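## Task

Place the red earphones inside the small chest's middle drawer and the black earphones inside its bottom drawer; at the end all drawers must be closed and the chest must still stand upright.

## Robot and tools

Robot: two six-joint arms, left_arm and right_arm. Each has a parallel two-finger gripper and a wrist camera. The left base sits near (+0.006, +0.297, +0.003) m in the scene frame and the right near (+0.001, -0.298, +0.001) m. Both are almost level.

Frames: the scene frame has its origin at table height, halfway between the arms and a little behind the table's near edge. +x points out over the table, +y toward left_arm, +z up. Arm names do not match image sides. Every hand position, quaternion, Hand target and offset for an arm is in that arm's own base frame, whose axes are close to the scene axes. Fixed cameras and the table use the scene frame. In the gripper's own frame the fingers point along +z and separate along y. end_effector_position is the spot between the pads, roughly 1 cm short of the fingertips. Reported poses can be off by a few cm, more at long reach.

Cameras (896x504 each): cam_head_left, cam_head_right, cam_high, cam_low (fixed on a beam behind the arms), cam_left_wrist, cam_right_wrist.

execute_actions(actions, cameras): actions is a list of actions. Each action is a list of up to 15 rows, one row per 1/30 s step; a shorter action repeats its final row. A row always has 14 numbers in [-1, 1]: dx, dy, dz, rx, ry, rz, opening for left_arm, then the same seven for right_arm. The six pose numbers are an offset, not a pose: they count from that arm's Hand target as it was when the action began (never from the previous row), along the arm's base axes. 1.0 equals 0.6 m for dx, dy, dz and 180 degrees for rx, ry, rz, which form one rotation vector turning about the Hand target point. A translation longer than 1.0 is scaled down. opening is absolute: +1 fully open (0.094 m), -1 shut. Six zeros re-request the current Hand target; an opening of 0 is a real half-open command, so to leave a gripper alone repeat its current opening. Images come only for an empty list or when cameras names them; an empty list also reports the scene number and task.

move(target, speed, blend, opening_speed, grip_force, blocking, cameras): target is one 14-number row or a list of up to 15 rows, same layout and scale. Every row is an offset from the Hand targets at the start of the call, not from the row before. Paths are straight lines that ignore obstacles and the other arm; all arms finish together, capped at 10 s. speed: m/s, 0.002 to 2.9, default 0.25 (turns up to twice that in rad/s); one value or one per target. blend: metres of corner rounding for a list; 0 halts at each point. opening_speed: change per second on the -1..+1 scale, at least 0.2; use it to close gently. grip_force: newtons per pad, 10 to 50, one value or one per arm; it persists, and low values close slowly. blocking=false returns after about 0.5 s while the motion continues. The first row's opening is sent at once; later rows' openings apply after all arms and fingers settle there. The result adds a move: line with the ending (done, off_target, moving, held, fault); an arm not named ended within 10 mm and 2 degrees. limits=paced means a pose was clipped, limits=held that steps were withheld. done never proves there was no contact.

wait(seconds 0 to 10) lets time pass holding commands. stop brakes a running move. zoom_image(camera, region [x0, y0, x1, y1] pixels, at most 504 by 504) enlarges part of a camera's newest image. read_manual gives licence text only. finished_scene(scene 1 or 2) ends the scene for good; calls after it apply to the next scene. Finish only when the goal holds without the robot.

Result lines: end_effector_position (m) and end_effector_quat_wxyz per arm; Hand target (the last commanded pose after clipping, base for the next offsets); Tool commands; grip_measured (opening on the -1..+1 scale; the last Joint positions entry is the opening in metres); Joint velocities, or "within noise"; joint torques (include arm weight, offset and noisy; joints 1 to 3 wrap at ±28 N m); for action calls, positions at some steps. MOTOR HOT appears at 75 °C; at 90 °C the arm folds up and idles for the rest of the scene; at 100 °C it drops.

Control quirks: each step the commanded orientation is limited to 40 degrees from the measured one. Friction and weight can leave the gripper short, low or tilted; check after each move, correct tilt, and send the remaining distance as an offset if it rests short. Tiny moves may not happen or go sideways. Do not route a path near the arm's own base; with the wrist near the first joint's axis the whole arm can swing.

Gripping: empty, grip_measured can read up to 2.5 mm wide; squeezing a part reads a bit narrower than it. Force rises about 1 N per 0.001 below first touch, then jumps to the limit near 20 N. To release, command clearly above grip_measured.

Avoid: dropping items or releasing them while moving; knocking things off the table; hard hits or shoves on the chest, the bar, plate and rail behind the table (up to 3 cm tall); arm-to-arm contact or grasping the other gripper; strain on wrist camera cables; long pushes or stretched loaded holds (heat). To stop pressing on something, command the target back past the gripper. Loose items may get nudged now and then.

Each tool is called after "Call:" as name(argument=value, ...), one argument or row to a line, values as JSON.

## Session

Call:
execute_actions(
  actions=[],
)

Scene clock: 0.00 s.
left_arm: end_effector_position=(+0.3873, +0.0331, +0.0866) grip_measured=+1.000 end_effector_quat_wxyz=(+0.572, -0.065, +0.816, +0.053) | right_arm: end_effector_position=(+0.3955, -0.0193, +0.0701) grip_measured=+1.000 end_effector_quat_wxyz=(+0.532, +0.038, +0.841, -0.083)
Joint positions: left_arm=[0.022 1.538 0.341 0.845 -0.141 -0.039 0.094] | right_arm=[0.051 1.586 0.413 0.729 0.228 -0.003 0.094]
Joint velocities: within noise
Joint torques (N m): no reading
Heat: left arm: 27 °C; right arm: 26 °C.
Hand target: left_arm +0.3910, +0.0338, +0.0969; +0.585, -0.067, +0.807, +0.053 | right_arm +0.3992, -0.0195, +0.0765; +0.540, +0.040, +0.836, -0.083
Tool commands: left_gripper/opening=+1.0 right_gripper/opening=+1.0

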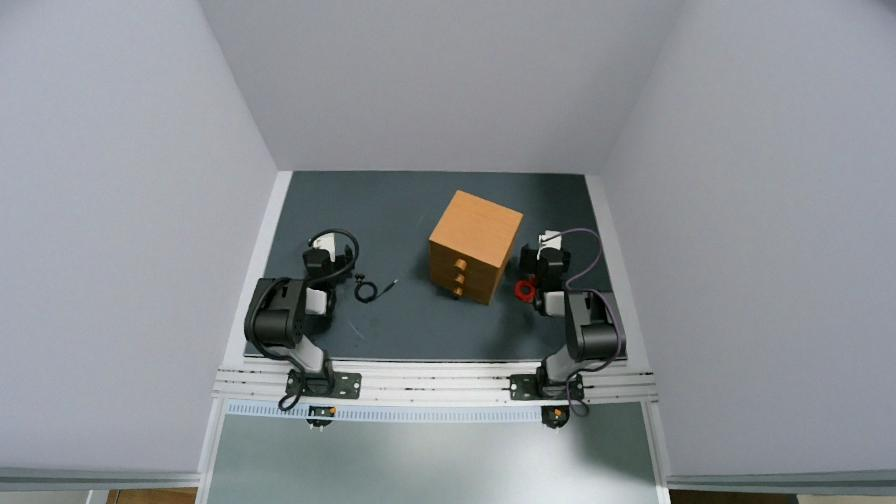

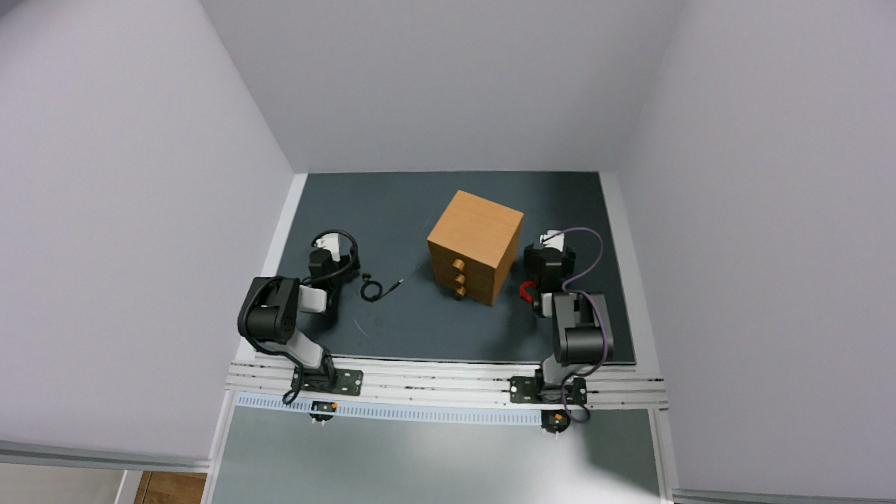

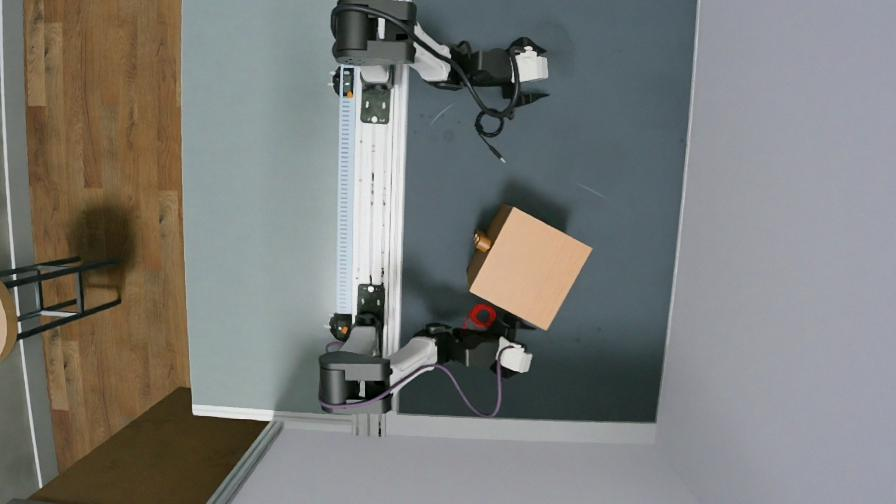

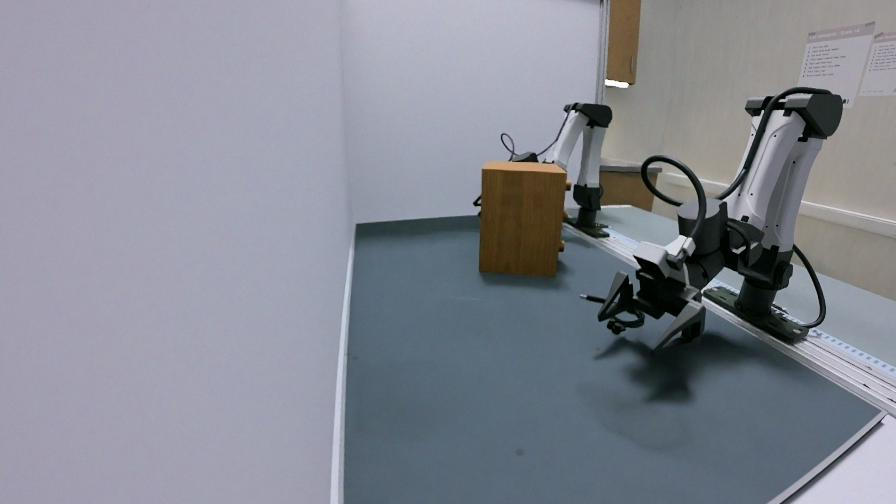

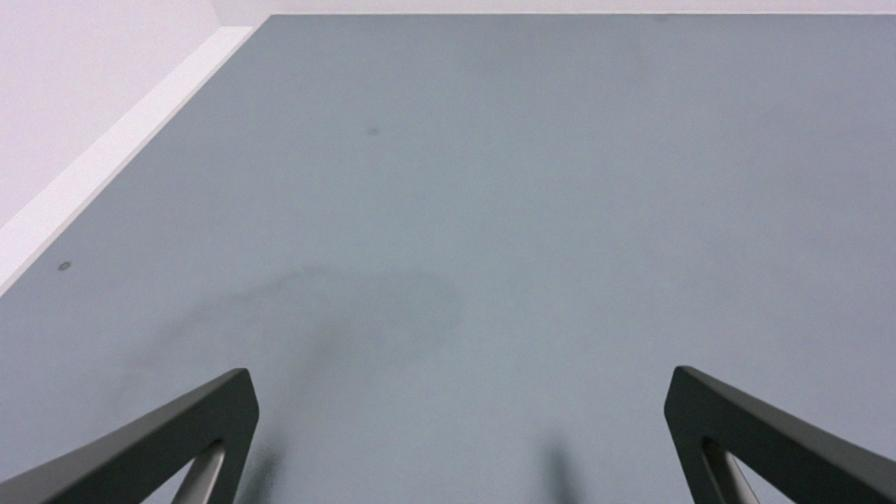

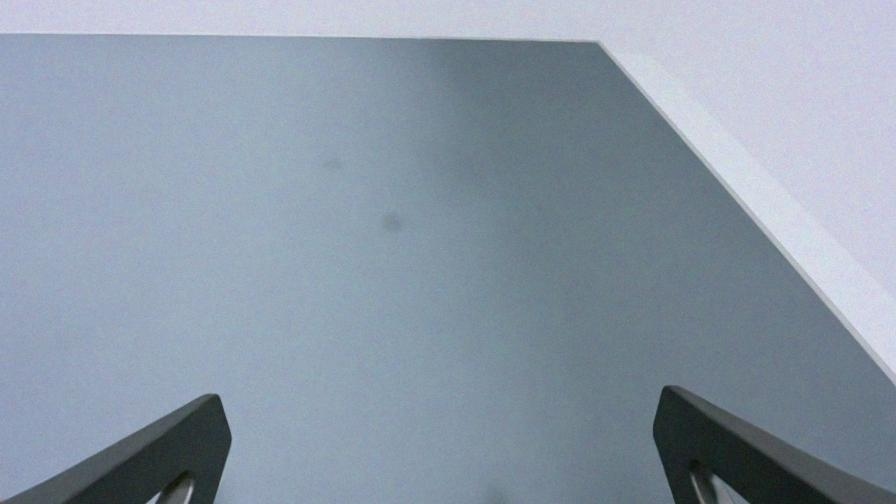

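Call:
zoom_image(
  camera="cam_high",
  region=[420, 80, 620, 360],
)

Call:
zoom_image(
  camera="cam_head_left",
  region=[400, 180, 600, 320],
)

Call:
zoom_image(
  camera="cam_head_left",
  region=[320, 240, 440, 320],
)

Call:
zoom_image(
  camera="cam_low",
  region=[440, 120, 680, 360],
)

Scaled by 1.800 from the camera's 896x504 image, which has a finer 1280x720 frame.

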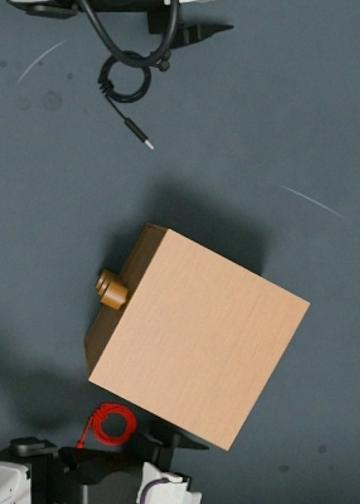

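Scaled by 2.520 from the camera's 896x504 image, which has a finer 1280x720 frame.

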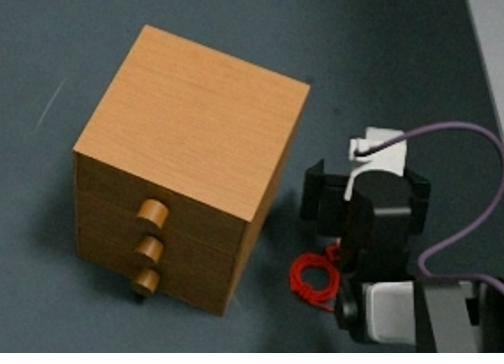

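Scaled by 4.200 from the camera's 896x504 image, which has a finer 1280x720 frame.

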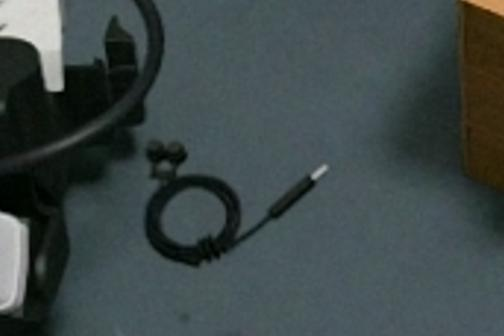

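Scaled by 2.100 from the camera's 896x504 image, which has a finer 1280x720 frame.

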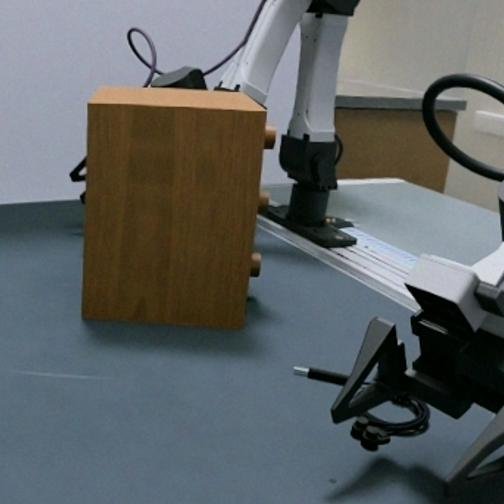

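Call:
move(
  target=[-0.418,-0.623,0.172,0.002,0.039,-0.183,1,-0.265,0.033,0.239,0.046,0.199,0.039,1],
  speed=0.35,
  cameras=["cam_high","cam_head_left","cam_low","cam_left_wrist","cam_right_wrist"],
)

Scene clock: 4.87 s.
left_arm: end_effector_position=(+0.1398, -0.3325, +0.1835) grip_measured=+1.000 end_effector_quat_wxyz=(+0.514, +0.191, +0.831, -0.091) | right_arm: end_effector_position=(+0.2368, -0.0006, +0.2136) grip_measured=+1.000 end_effector_quat_wxyz=(+0.253, +0.003, +0.967, -0.003)
Joint positions: left_arm=[-1.582 1.422 0.971 -0.477 -0.968 -0.782 0.094] | right_arm=[0.005 1.015 1.149 -1.194 0.01 0.009 0.094]
Joint torques (N m): left_arm=[-0.18 -4.71 9.09 1.3 -0.93 -0.18] | right_arm=[-0.2 -0.95 8.29 1.42 -0.05 0]
Heat: left arm: 28 °C; right arm: 26 °C.
Hand target: left_arm +0.1403, -0.3399, +0.2001; +0.526, +0.170, +0.826, -0.108 | right_arm +0.2401, +0.0003, +0.2200; +0.257, +0.000, +0.966, +0.001
Off the commanded pose: left_arm 0.018 m, 4 deg | right_arm 0.007 m, 1 deg.
move: off_target (left_arm)
Images, in order (width x height): cam_head_left 896x504, cam_high 896x504, cam_low 896x504, cam_left_wrist 896x504, cam_right_wrist 896x504.

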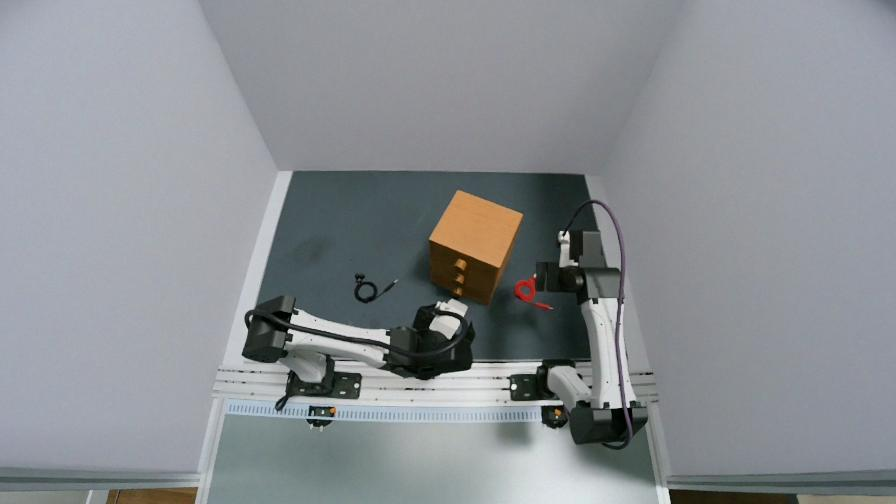

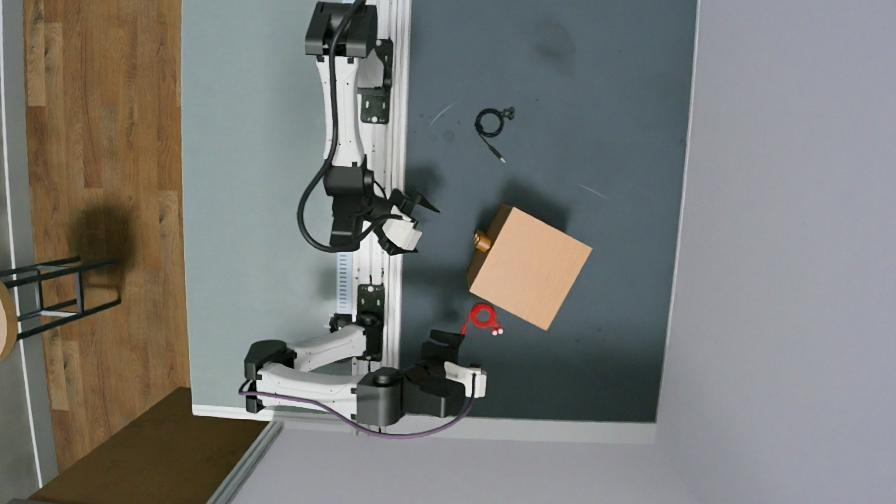

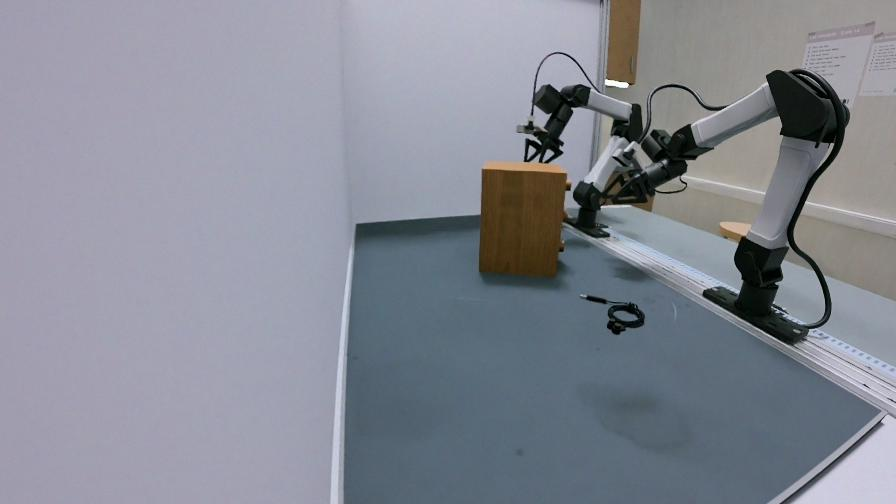

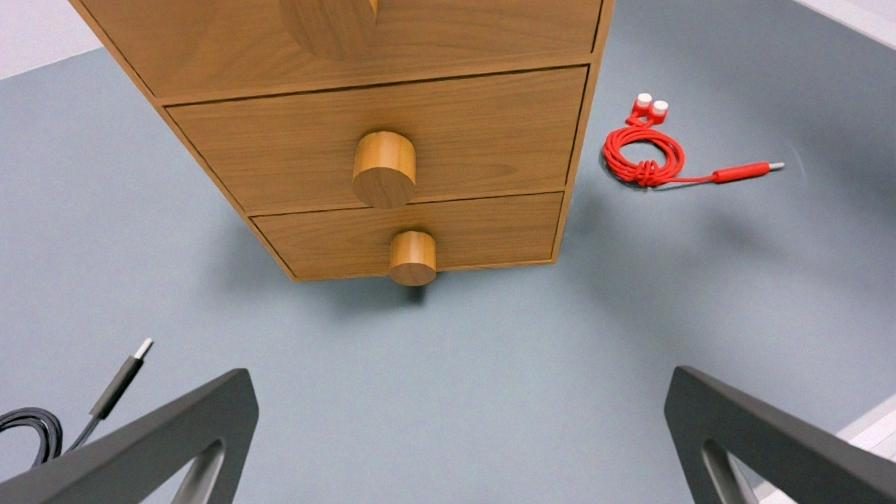

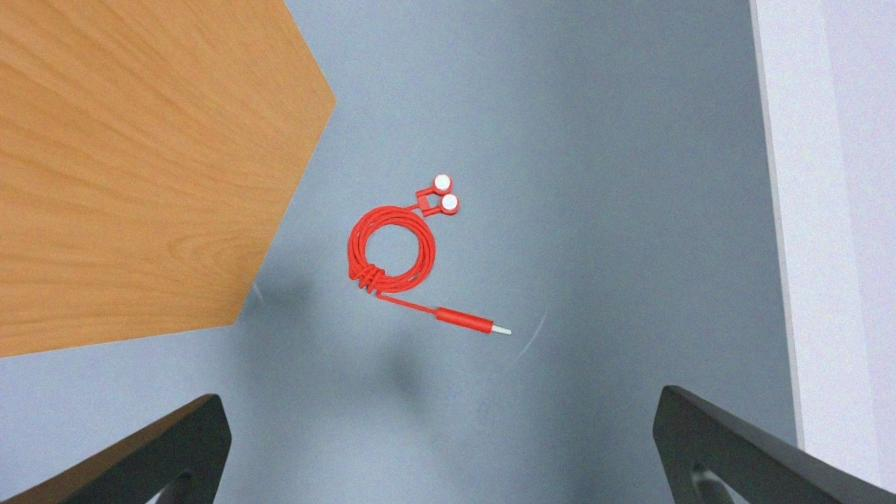

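Call:
move(
  target=[0.125,-0.003,-0.075,-0.019,-0.046,0.007,1,0.098,0.023,-0.24,0,0.12,0,-0.1],
  cameras=["cam_left_wrist","cam_right_wrist","cam_head_left"],
)

Scene clock: 10.37 s.
left_arm: end_effector_position=(+0.2130, -0.3421, +0.1570) grip_measured=+1.000 end_effector_quat_wxyz=(+0.588, +0.156, +0.786, -0.110) | right_arm: end_effector_position=(+0.2880, +0.0113, +0.0739) grip_measured=-0.098 end_effector_quat_wxyz=(+0.056, -0.002, +0.998, -0.003)
Joint positions: left_arm=[-1.366 1.526 0.717 0.317 -0.925 -0.393 0.094] | right_arm=[0.045 1.552 1.083 -0.991 0.01 0.042 0.042]
Joint torques (N m): left_arm=[1.05 -4.92 4.56 2.12 -0.33 0.06] | right_arm=[0.8 -5.39 7.05 0.94 0.02 0.15]
Heat: left arm: 29 °C; right arm: 28 °C.
Hand target: left_arm +0.2153, -0.3417, +0.1551; +0.590, +0.152, +0.784, -0.115 | right_arm +0.2989, +0.0141, +0.0759; +0.072, +0.000, +0.997, +0.001
Off the commanded pose: left_arm 0.003 m, 1 deg | right_arm 0.011 m, 2 deg.
move: off_target (right_arm)
Images, in order (width x height): cam_head_left 896x504, cam_left_wrist 896x504, cam_right_wrist 896x504.

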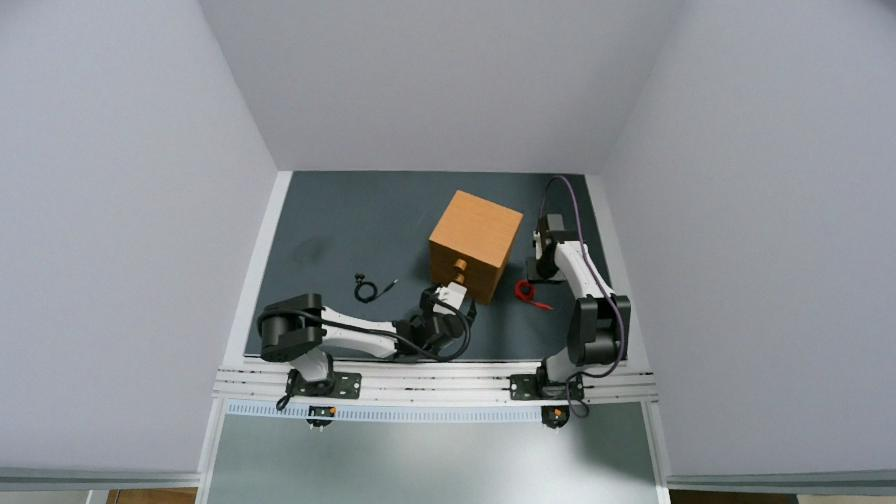

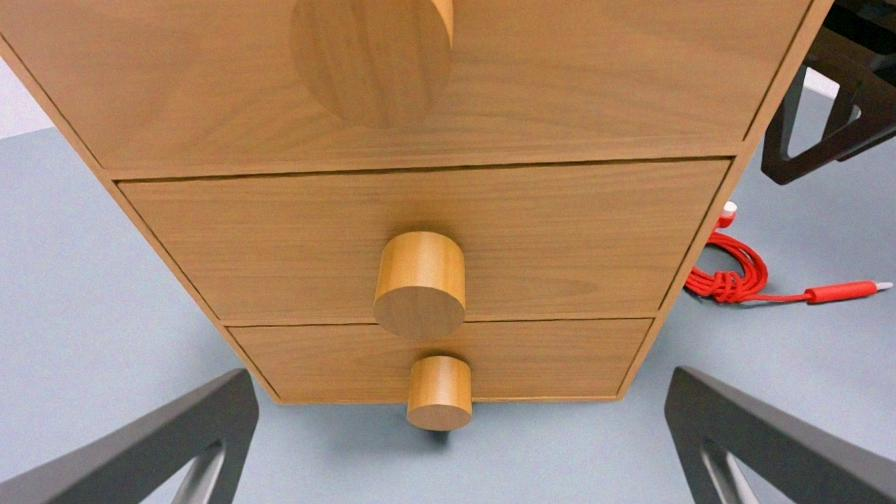

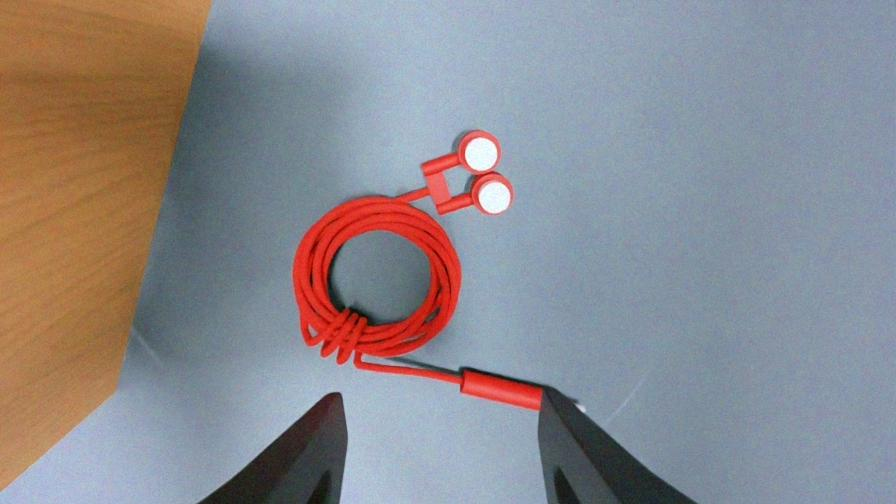

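Call:
move(
  target=[0.117,-0.028,-0.053,0,0,0,1,0,0,-0.121,0,0,0,-0.1],
  speed=0.15,
  cameras=["cam_left_wrist","cam_right_wrist"],
)

Scene clock: 12.57 s.
left_arm: end_effector_position=(+0.2769, -0.3435, +0.1011) grip_measured=+1.000 end_effector_quat_wxyz=(+0.570, +0.173, +0.799, -0.085) | right_arm: end_effector_position=(+0.2966, +0.0116, +0.0091) grip_measured=-0.098 end_effector_quat_wxyz=(+0.070, -0.001, +0.998, -0.002)
Joint positions: left_arm=[-1.163 1.755 0.722 0.558 -0.744 -0.269 0.094] | right_arm=[0.045 1.652 0.908 -0.687 0.01 0.042 0.042]
Joint torques (N m): left_arm=[0.85 -6.52 8.21 2.46 -0.25 0.04] | right_arm=[0.8 -5.23 4.62 0.99 0.02 0.16]
Heat: left arm: 29 °C; right arm: 28 °C.
Hand target: left_arm +0.2854, -0.3586, +0.1233; +0.590, +0.152, +0.784, -0.115 | right_arm +0.2990, +0.0141, +0.0034; +0.072, +0.000, +0.997, +0.001
Off the commanded pose: left_arm 0.028 m, 5 deg | right_arm 0.007 m, 1 deg.
move: off_target (left_arm)
Images, in order (width x height): cam_left_wrist 896x504, cam_right_wrist 896x504.

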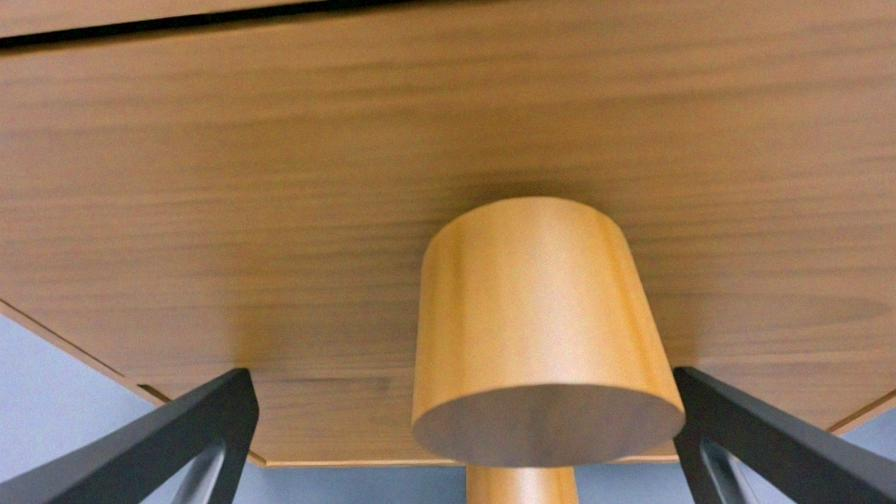

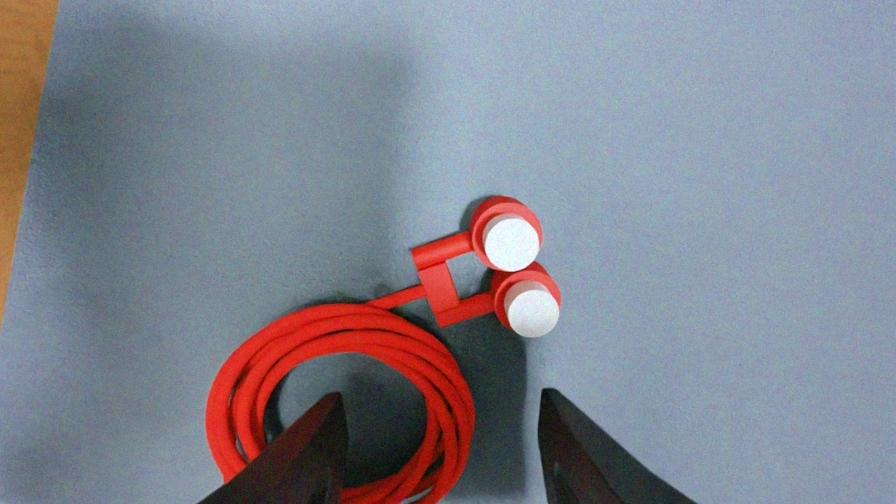

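Call:
move(
  target=[-0.013,-0.0175,0.055,0,0,0,1,0,0,-0.017,0,0,0,-0.1],
  speed=0.15,
  cameras=["cam_left_wrist","cam_right_wrist"],
)

Scene clock: 15.13 s.
left_arm: end_effector_position=(+0.2713, -0.3452, +0.1027) grip_measured=+1.000 end_effector_quat_wxyz=(+0.549, +0.195, +0.811, -0.057) | right_arm: end_effector_position=(+0.2973, +0.0117, -0.0007) grip_measured=-0.098 end_effector_quat_wxyz=(+0.071, -0.001, +0.998, -0.002)
Joint positions: left_arm=[-1.18 1.729 0.782 0.38 -0.757 -0.279 0.094] | right_arm=[0.045 1.675 0.887 -0.642 0.01 0.042 0.042]
Joint torques (N m): left_arm=[-0.59 -11.49 9.99 2.52 -0.5 -0.07] | right_arm=[0.8 -5.29 4.36 0.99 0.02 0.15]
Heat: left arm: 30 °C; right arm: 28 °C.
Hand target: left_arm +0.2776, -0.3691, +0.1564; +0.590, +0.152, +0.784, -0.115 | right_arm +0.2989, +0.0141, -0.0068; +0.072, +0.000, +0.997, +0.001
Off the commanded pose: left_arm 0.059 m, 10 deg | right_arm 0.007 m, 0 deg.
move: off_target (left_arm)
Images, in order (width x height): cam_left_wrist 896x504, cam_right_wrist 896x504.

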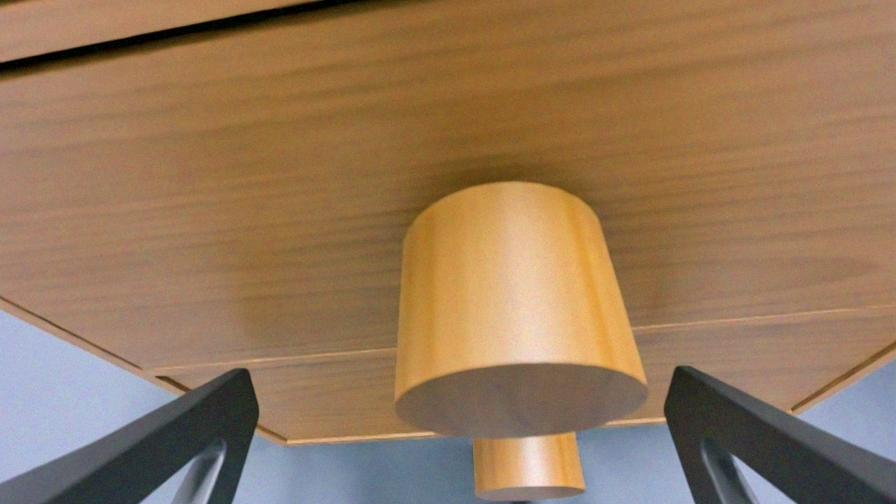

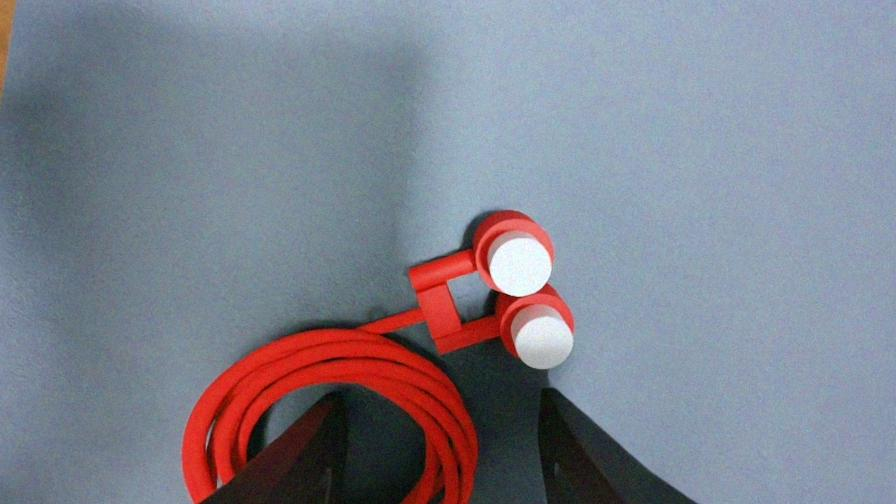

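Call:
move(
  target=[
    [-0.118,0.063,-0.036,0,0,0,1,0,0,0,0,0,0,-1],
    [-0.118,0.063,-0.036,0.442,-0.207,-0.113,0.28,-0.08,-0.05,0.4,0,0,0,-1],
  ],
  speed=0.3,
  grip_force=[50,35],
  cameras=["cam_left_wrist","cam_right_wrist","cam_head_left"],
)

Scene clock: 22.40 s.
left_arm: end_effector_position=(+0.2107, -0.3281, +0.1350) grip_measured=+0.282 end_effector_quat_wxyz=(+0.522, +0.636, +0.432, +0.369) | right_arm: end_effector_position=(+0.2492, -0.0166, +0.2222) grip_measured=-0.918 end_effector_quat_wxyz=(+0.079, +0.002, +0.997, -0.006)
Joint positions: left_arm=[-1.385 1.617 0.55 0.725 -0.999 1.298 0.06] | right_arm=[-0.066 1.405 1.544 -1.551 0.001 -0.062 0.004]
Joint torques (N m): left_arm=[-0.36 -5.18 3.84 2.24 -0.13 -0.05] | right_arm=[-0.24 -5.82 7.77 0.69 -0.06 0]
Heat: left arm: 30 °C; right arm: 28 °C.
Hand target: left_arm +0.2069, -0.3313, +0.1348; +0.533, +0.635, +0.428, +0.359 | right_arm +0.2509, -0.0159, +0.2331; +0.072, +0.000, +0.997, +0.001
Off the commanded pose: left_arm 0.005 m, 2 deg | right_arm 0.011 m, 1 deg.
joint sent to its limit (right arm) — joint 4 (wrist pitch), lower limit. The joint targets are off in orientation, not in position.
grip_force (N): 50, 35
move: off_target (right_arm)
Images, in order (width x height): cam_head_left 896x504, cam_left_wrist 896x504, cam_right_wrist 896x504.

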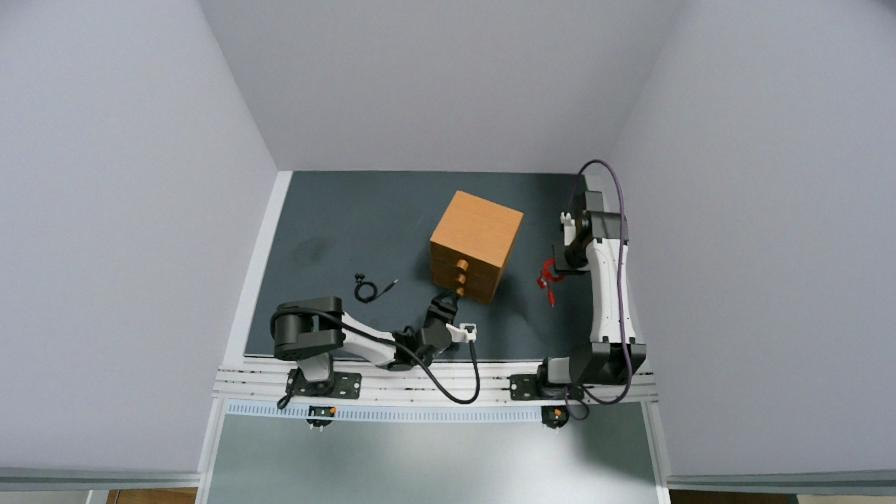

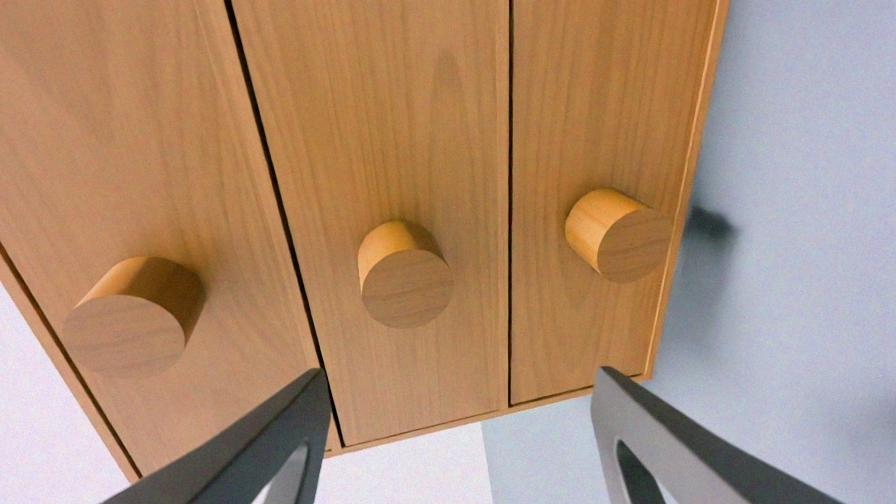

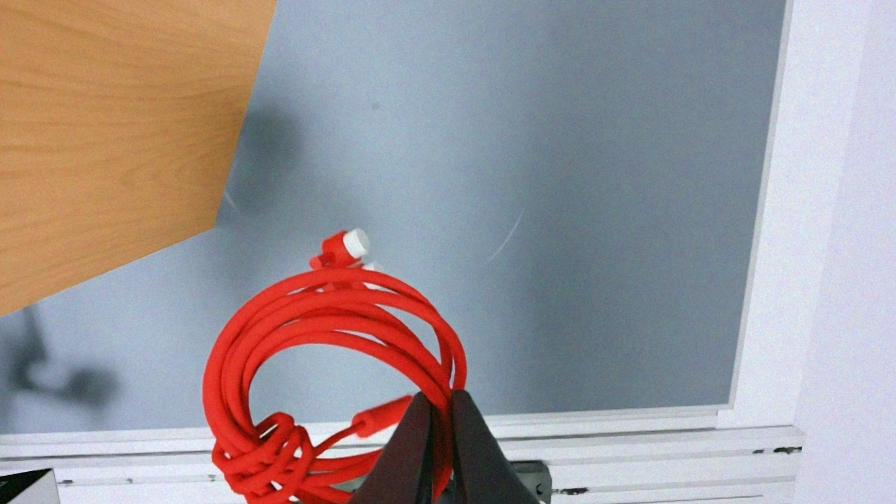

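Call:
move(
  target=[
    [0.12,-0.043,-0.002,0,0,0,0.28,0,0,0,0,0,0,-1],
    [0.12,-0.043,-0.002,0,0,0,-0.6,0,0,0,0,0,0,-1],
  ],
  speed=0.15,
  cameras=["cam_left_wrist"],
)

Scene clock: 24.70 s.
left_arm: end_effector_position=(+0.2744, -0.3448, +0.1180) grip_measured=-0.598 end_effector_quat_wxyz=(+0.506, +0.651, +0.427, +0.371) | right_arm: end_effector_position=(+0.2492, -0.0166, +0.2222) grip_measured=-0.918 end_effector_quat_wxyz=(+0.079, +0.002, +0.997, -0.006)
Joint positions: left_arm=[-1.187 1.783 0.668 0.802 -0.805 1.394 0.019] | right_arm=[-0.066 1.405 1.544 -1.551 0.001 -0.062 0.004]
Joint torques (N m): left_arm=[0.79 -6.53 7.25 2.35 0.03 -0.05] | right_arm=[-0.23 -5.82 7.77 0.71 -0.06 0]
Heat: left arm: 30 °C; right arm: 29 °C.
Hand target: left_arm +0.2788, -0.3571, +0.1334; +0.533, +0.635, +0.428, +0.359 | right_arm +0.2509, -0.0159, +0.2331; +0.072, +0.000, +0.997, +0.001
Off the commanded pose: left_arm 0.020 m, 4 deg | right_arm 0.011 m, 1 deg.
joint sent to its limit (right arm) — joint 4 (wrist pitch), lower limit. The joint targets are off in orientation, not in position.
grip_force (N): 50, 35
move: off_target (left_arm, right_arm); target 2's new opening was sent with left_arm's hand 0.026 m and 5 deg from that target
Images, in order (width x height): cam_left_wrist 896x504.

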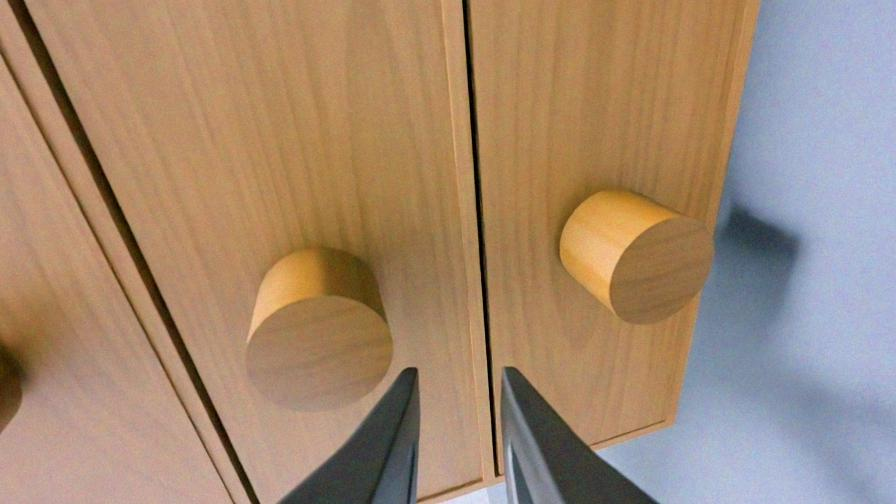

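Call:
move(
  target=[
    [-0.095,0.034,0.0,0,0,0,-0.6,0,0,0,0,0,0,-1],
    [-0.09,0.02,0.06,-0.008,-0.02,0,0.35,0,0,0,0,0,0,-1],
    [0.01,-0.027,0.037,-0.008,-0.02,0,0.35,0,0,0,0,0,0,-1],
  ],
  speed=0.15,
  cameras=["cam_left_wrist"],
)

Scene clock: 28.93 s.
left_arm: end_effector_position=(+0.2808, -0.3618, +0.1396) grip_measured=+0.348 end_effector_quat_wxyz=(+0.527, +0.634, +0.415, +0.385) | right_arm: end_effector_position=(+0.2492, -0.0166, +0.2222) grip_measured=-0.918 end_effector_quat_wxyz=(+0.079, +0.002, +0.997, -0.006)
Joint positions: left_arm=[-1.192 1.815 0.733 0.862 -0.82 1.46 0.063] | right_arm=[-0.066 1.405 1.544 -1.551 0.001 -0.062 0.004]
Joint torques (N m): left_arm=[0.76 -6.87 7.49 2.33 0.07 -0.04] | right_arm=[-0.23 -5.82 7.77 0.71 -0.06 0]
Heat: left arm: 31 °C; right arm: 29 °C.
Hand target: left_arm +0.2848, -0.3734, +0.1559; +0.554, +0.617, +0.416, +0.373 | right_arm +0.2509, -0.0159, +0.2331; +0.072, +0.000, +0.997, +0.001
Off the commanded pose: left_arm 0.020 m, 4 deg | right_arm 0.011 m, 1 deg.
joint sent to its limit (right arm) — joint 4 (wrist pitch), lower limit. The joint targets are off in orientation, not in position.
grip_force (N): 50, 35
move: off_target (left_arm, right_arm); target 2's new opening was sent with left_arm's hand 0.029 m and 5 deg from that target
Images, in order (width x height): cam_left_wrist 896x504.

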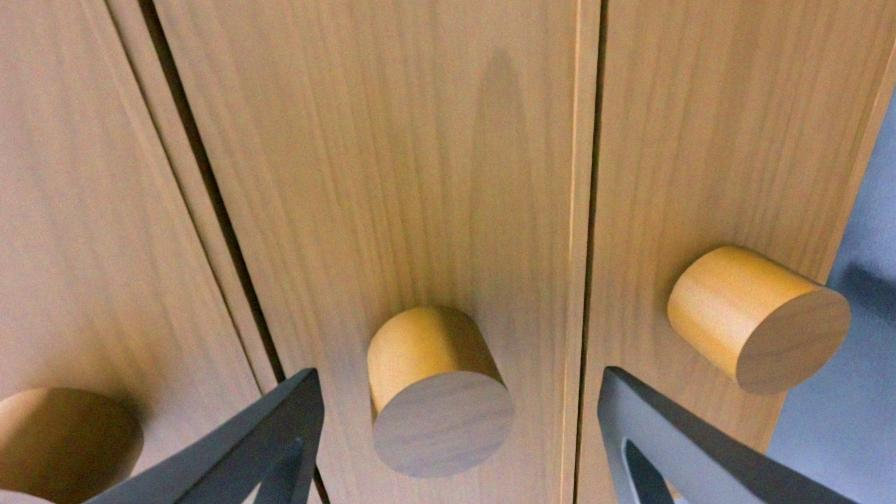

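Call:
move(
  target=[
    [0.024,-0.009,0.002,0,0,0,0.35,0,0,0,0,0,0,-1],
    [0.024,-0.009,0.002,0,0,0,-1,0,0,0,0,0,0,-1],
    [-0.158,0.057,0.002,0,0,0,-1,0,0,0,0,0,0,-1],
  ],
  speed=0.12,
  cameras=["cam_left_wrist","cam_head_left","cam_high"],
)

Scene clock: 31.87 s.
left_arm: end_effector_position=(+0.1970, -0.3363, +0.1418) grip_measured=-0.404 end_effector_quat_wxyz=(+0.530, +0.630, +0.413, +0.389) | right_arm: end_effector_position=(+0.2492, -0.0166, +0.2222) grip_measured=-0.918 end_effector_quat_wxyz=(+0.079, +0.002, +0.997, -0.006)
Joint positions: left_arm=[-1.443 1.655 0.558 0.813 -1.07 1.373 0.028] | right_arm=[-0.066 1.405 1.544 -1.551 0.001 -0.062 0.004]
Joint torques (N m): left_arm=[-1.31 -9.14 4.33 2.09 -0.24 -0.05] | right_arm=[-0.23 -5.81 7.77 0.71 -0.06 0]
Heat: left arm: 31 °C; right arm: 30 °C.
Hand target: left_arm +0.1900, -0.3391, +0.1570; +0.554, +0.617, +0.416, +0.373 | right_arm +0.2509, -0.0159, +0.2331; +0.072, +0.000, +0.997, +0.001
Off the commanded pose: left_arm 0.017 m, 4 deg | right_arm 0.011 m, 1 deg.
joint sent to its limit (right arm) — joint 4 (wrist pitch), lower limit. The joint targets are off in orientation, not in position.
grip_force (N): 50, 35
move: off_target (left_arm, right_arm); target 2's new opening was sent with left_arm's hand 0.025 m and 4 deg from that target
Images, in order (width x height): cam_head_left 896x504, cam_high 896x504, cam_left_wrist 896x504.

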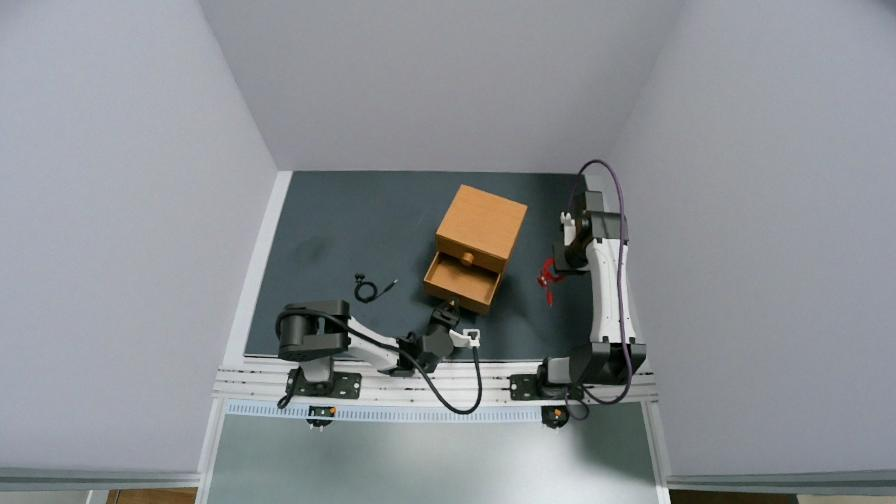

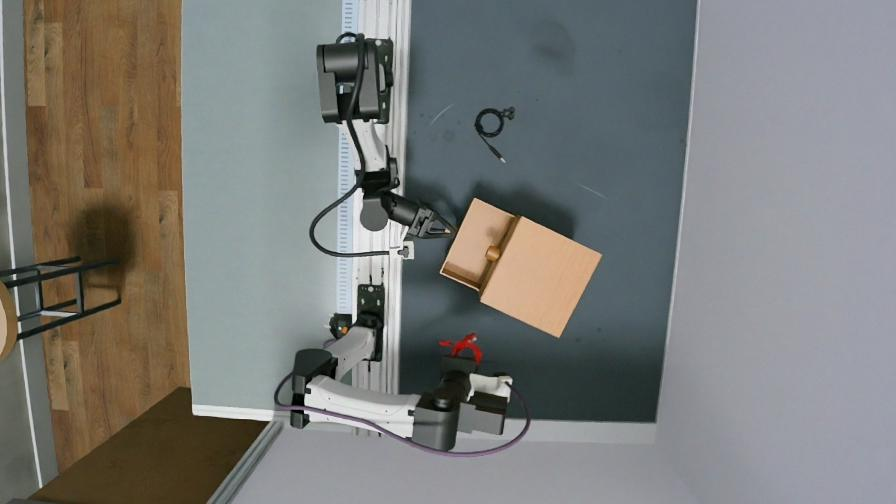

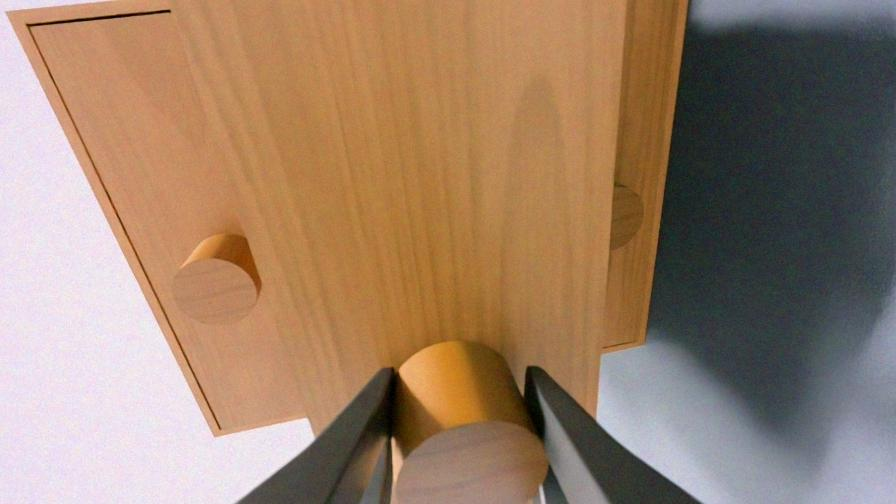

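Call:
move(
  target=[
    [0,0,0,0,0,0,0.35,0,0,0,0,0,0,-1],
    [-0.12,0.045,0,0,0,0,0.35,0,0,0.1,0,0,0,-1],
    [-0.067,0.2,0.067,0,0,0,0.35,-0.152,0.127,0.145,-0.055,-0.256,-0.1265,-1],
  ],
  speed=0.3,
  cameras=["cam_left_wrist","cam_right_wrist","cam_head_left","cam_high"],
)

Scene clock: 37.53 s.
left_arm: end_effector_position=(+0.1486, -0.2199, +0.1984) grip_measured=+0.348 end_effector_quat_wxyz=(+0.554, +0.616, +0.416, +0.375) | right_arm: end_effector_position=(+0.1599, +0.0626, +0.3197) grip_measured=-0.918 end_effector_quat_wxyz=(+0.421, +0.094, +0.898, +0.088)
Joint positions: left_arm=[-1.648 0.838 0.323 0.177 -1.249 1.251 0.063] | right_arm=[1.091 0.823 1.397 -1.55 0.707 1.074 0.004]
Joint torques (N m): left_arm=[1.14 -1.39 5.53 1.73 -0.2 -0.02] | right_arm=[-0.06 1.03 4.44 1.4 0.48 0.17]
Heat: left arm: 31 °C; right arm: 30 °C.
Hand target: left_arm +0.1498, -0.2192, +0.1973; +0.554, +0.617, +0.416, +0.373 | right_arm +0.1597, +0.0603, +0.3202; +0.452, +0.185, +0.867, -0.096
Off the commanded pose: left_arm 0.002 m, 0 deg | right_arm 0.002 m, 24 deg.
joint sent to its limit (right arm) — joint 4 (wrist pitch), lower limit. The joint targets are off in orientation, not in position.
grip_force (N): 50, 35
move: off_target (right_arm)
Images, in order (width x height): cam_head_left 896x504, cam_high 896x504, cam_left_wrist 896x504, cam_right_wrist 896x504.

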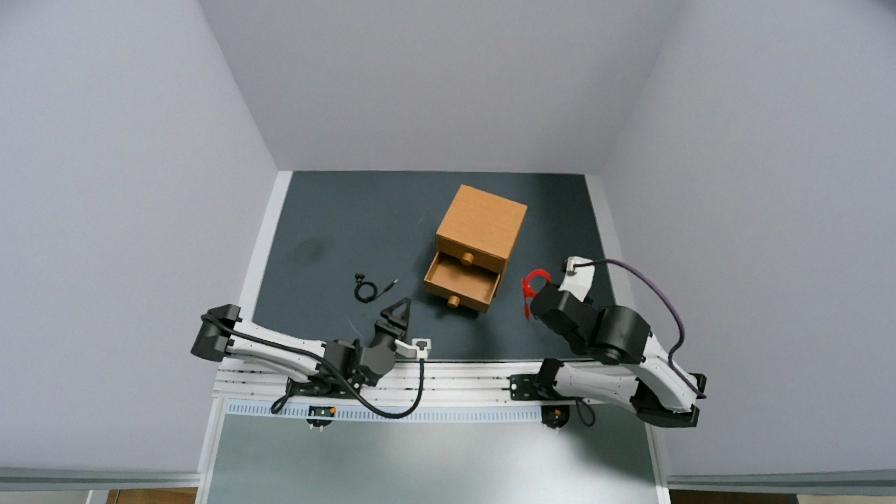

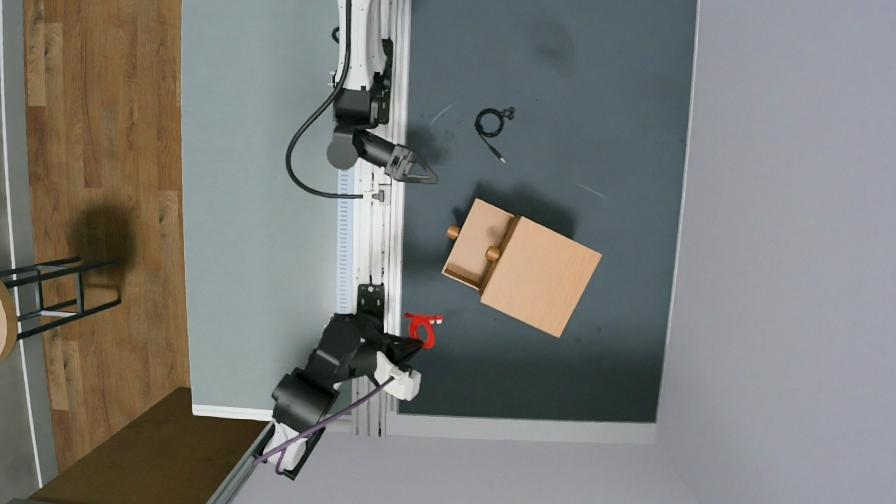

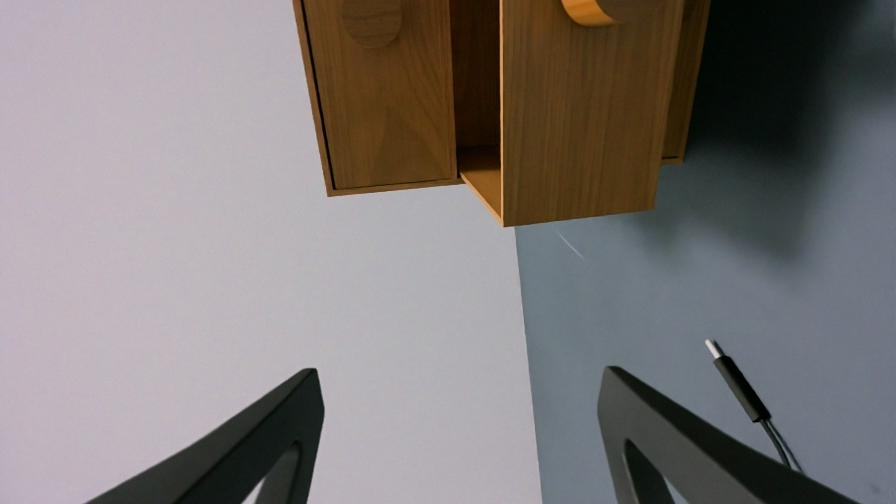

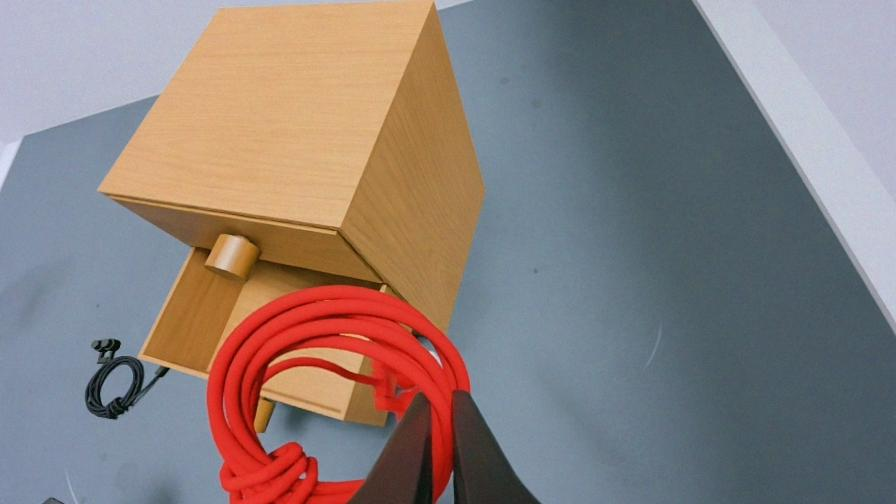

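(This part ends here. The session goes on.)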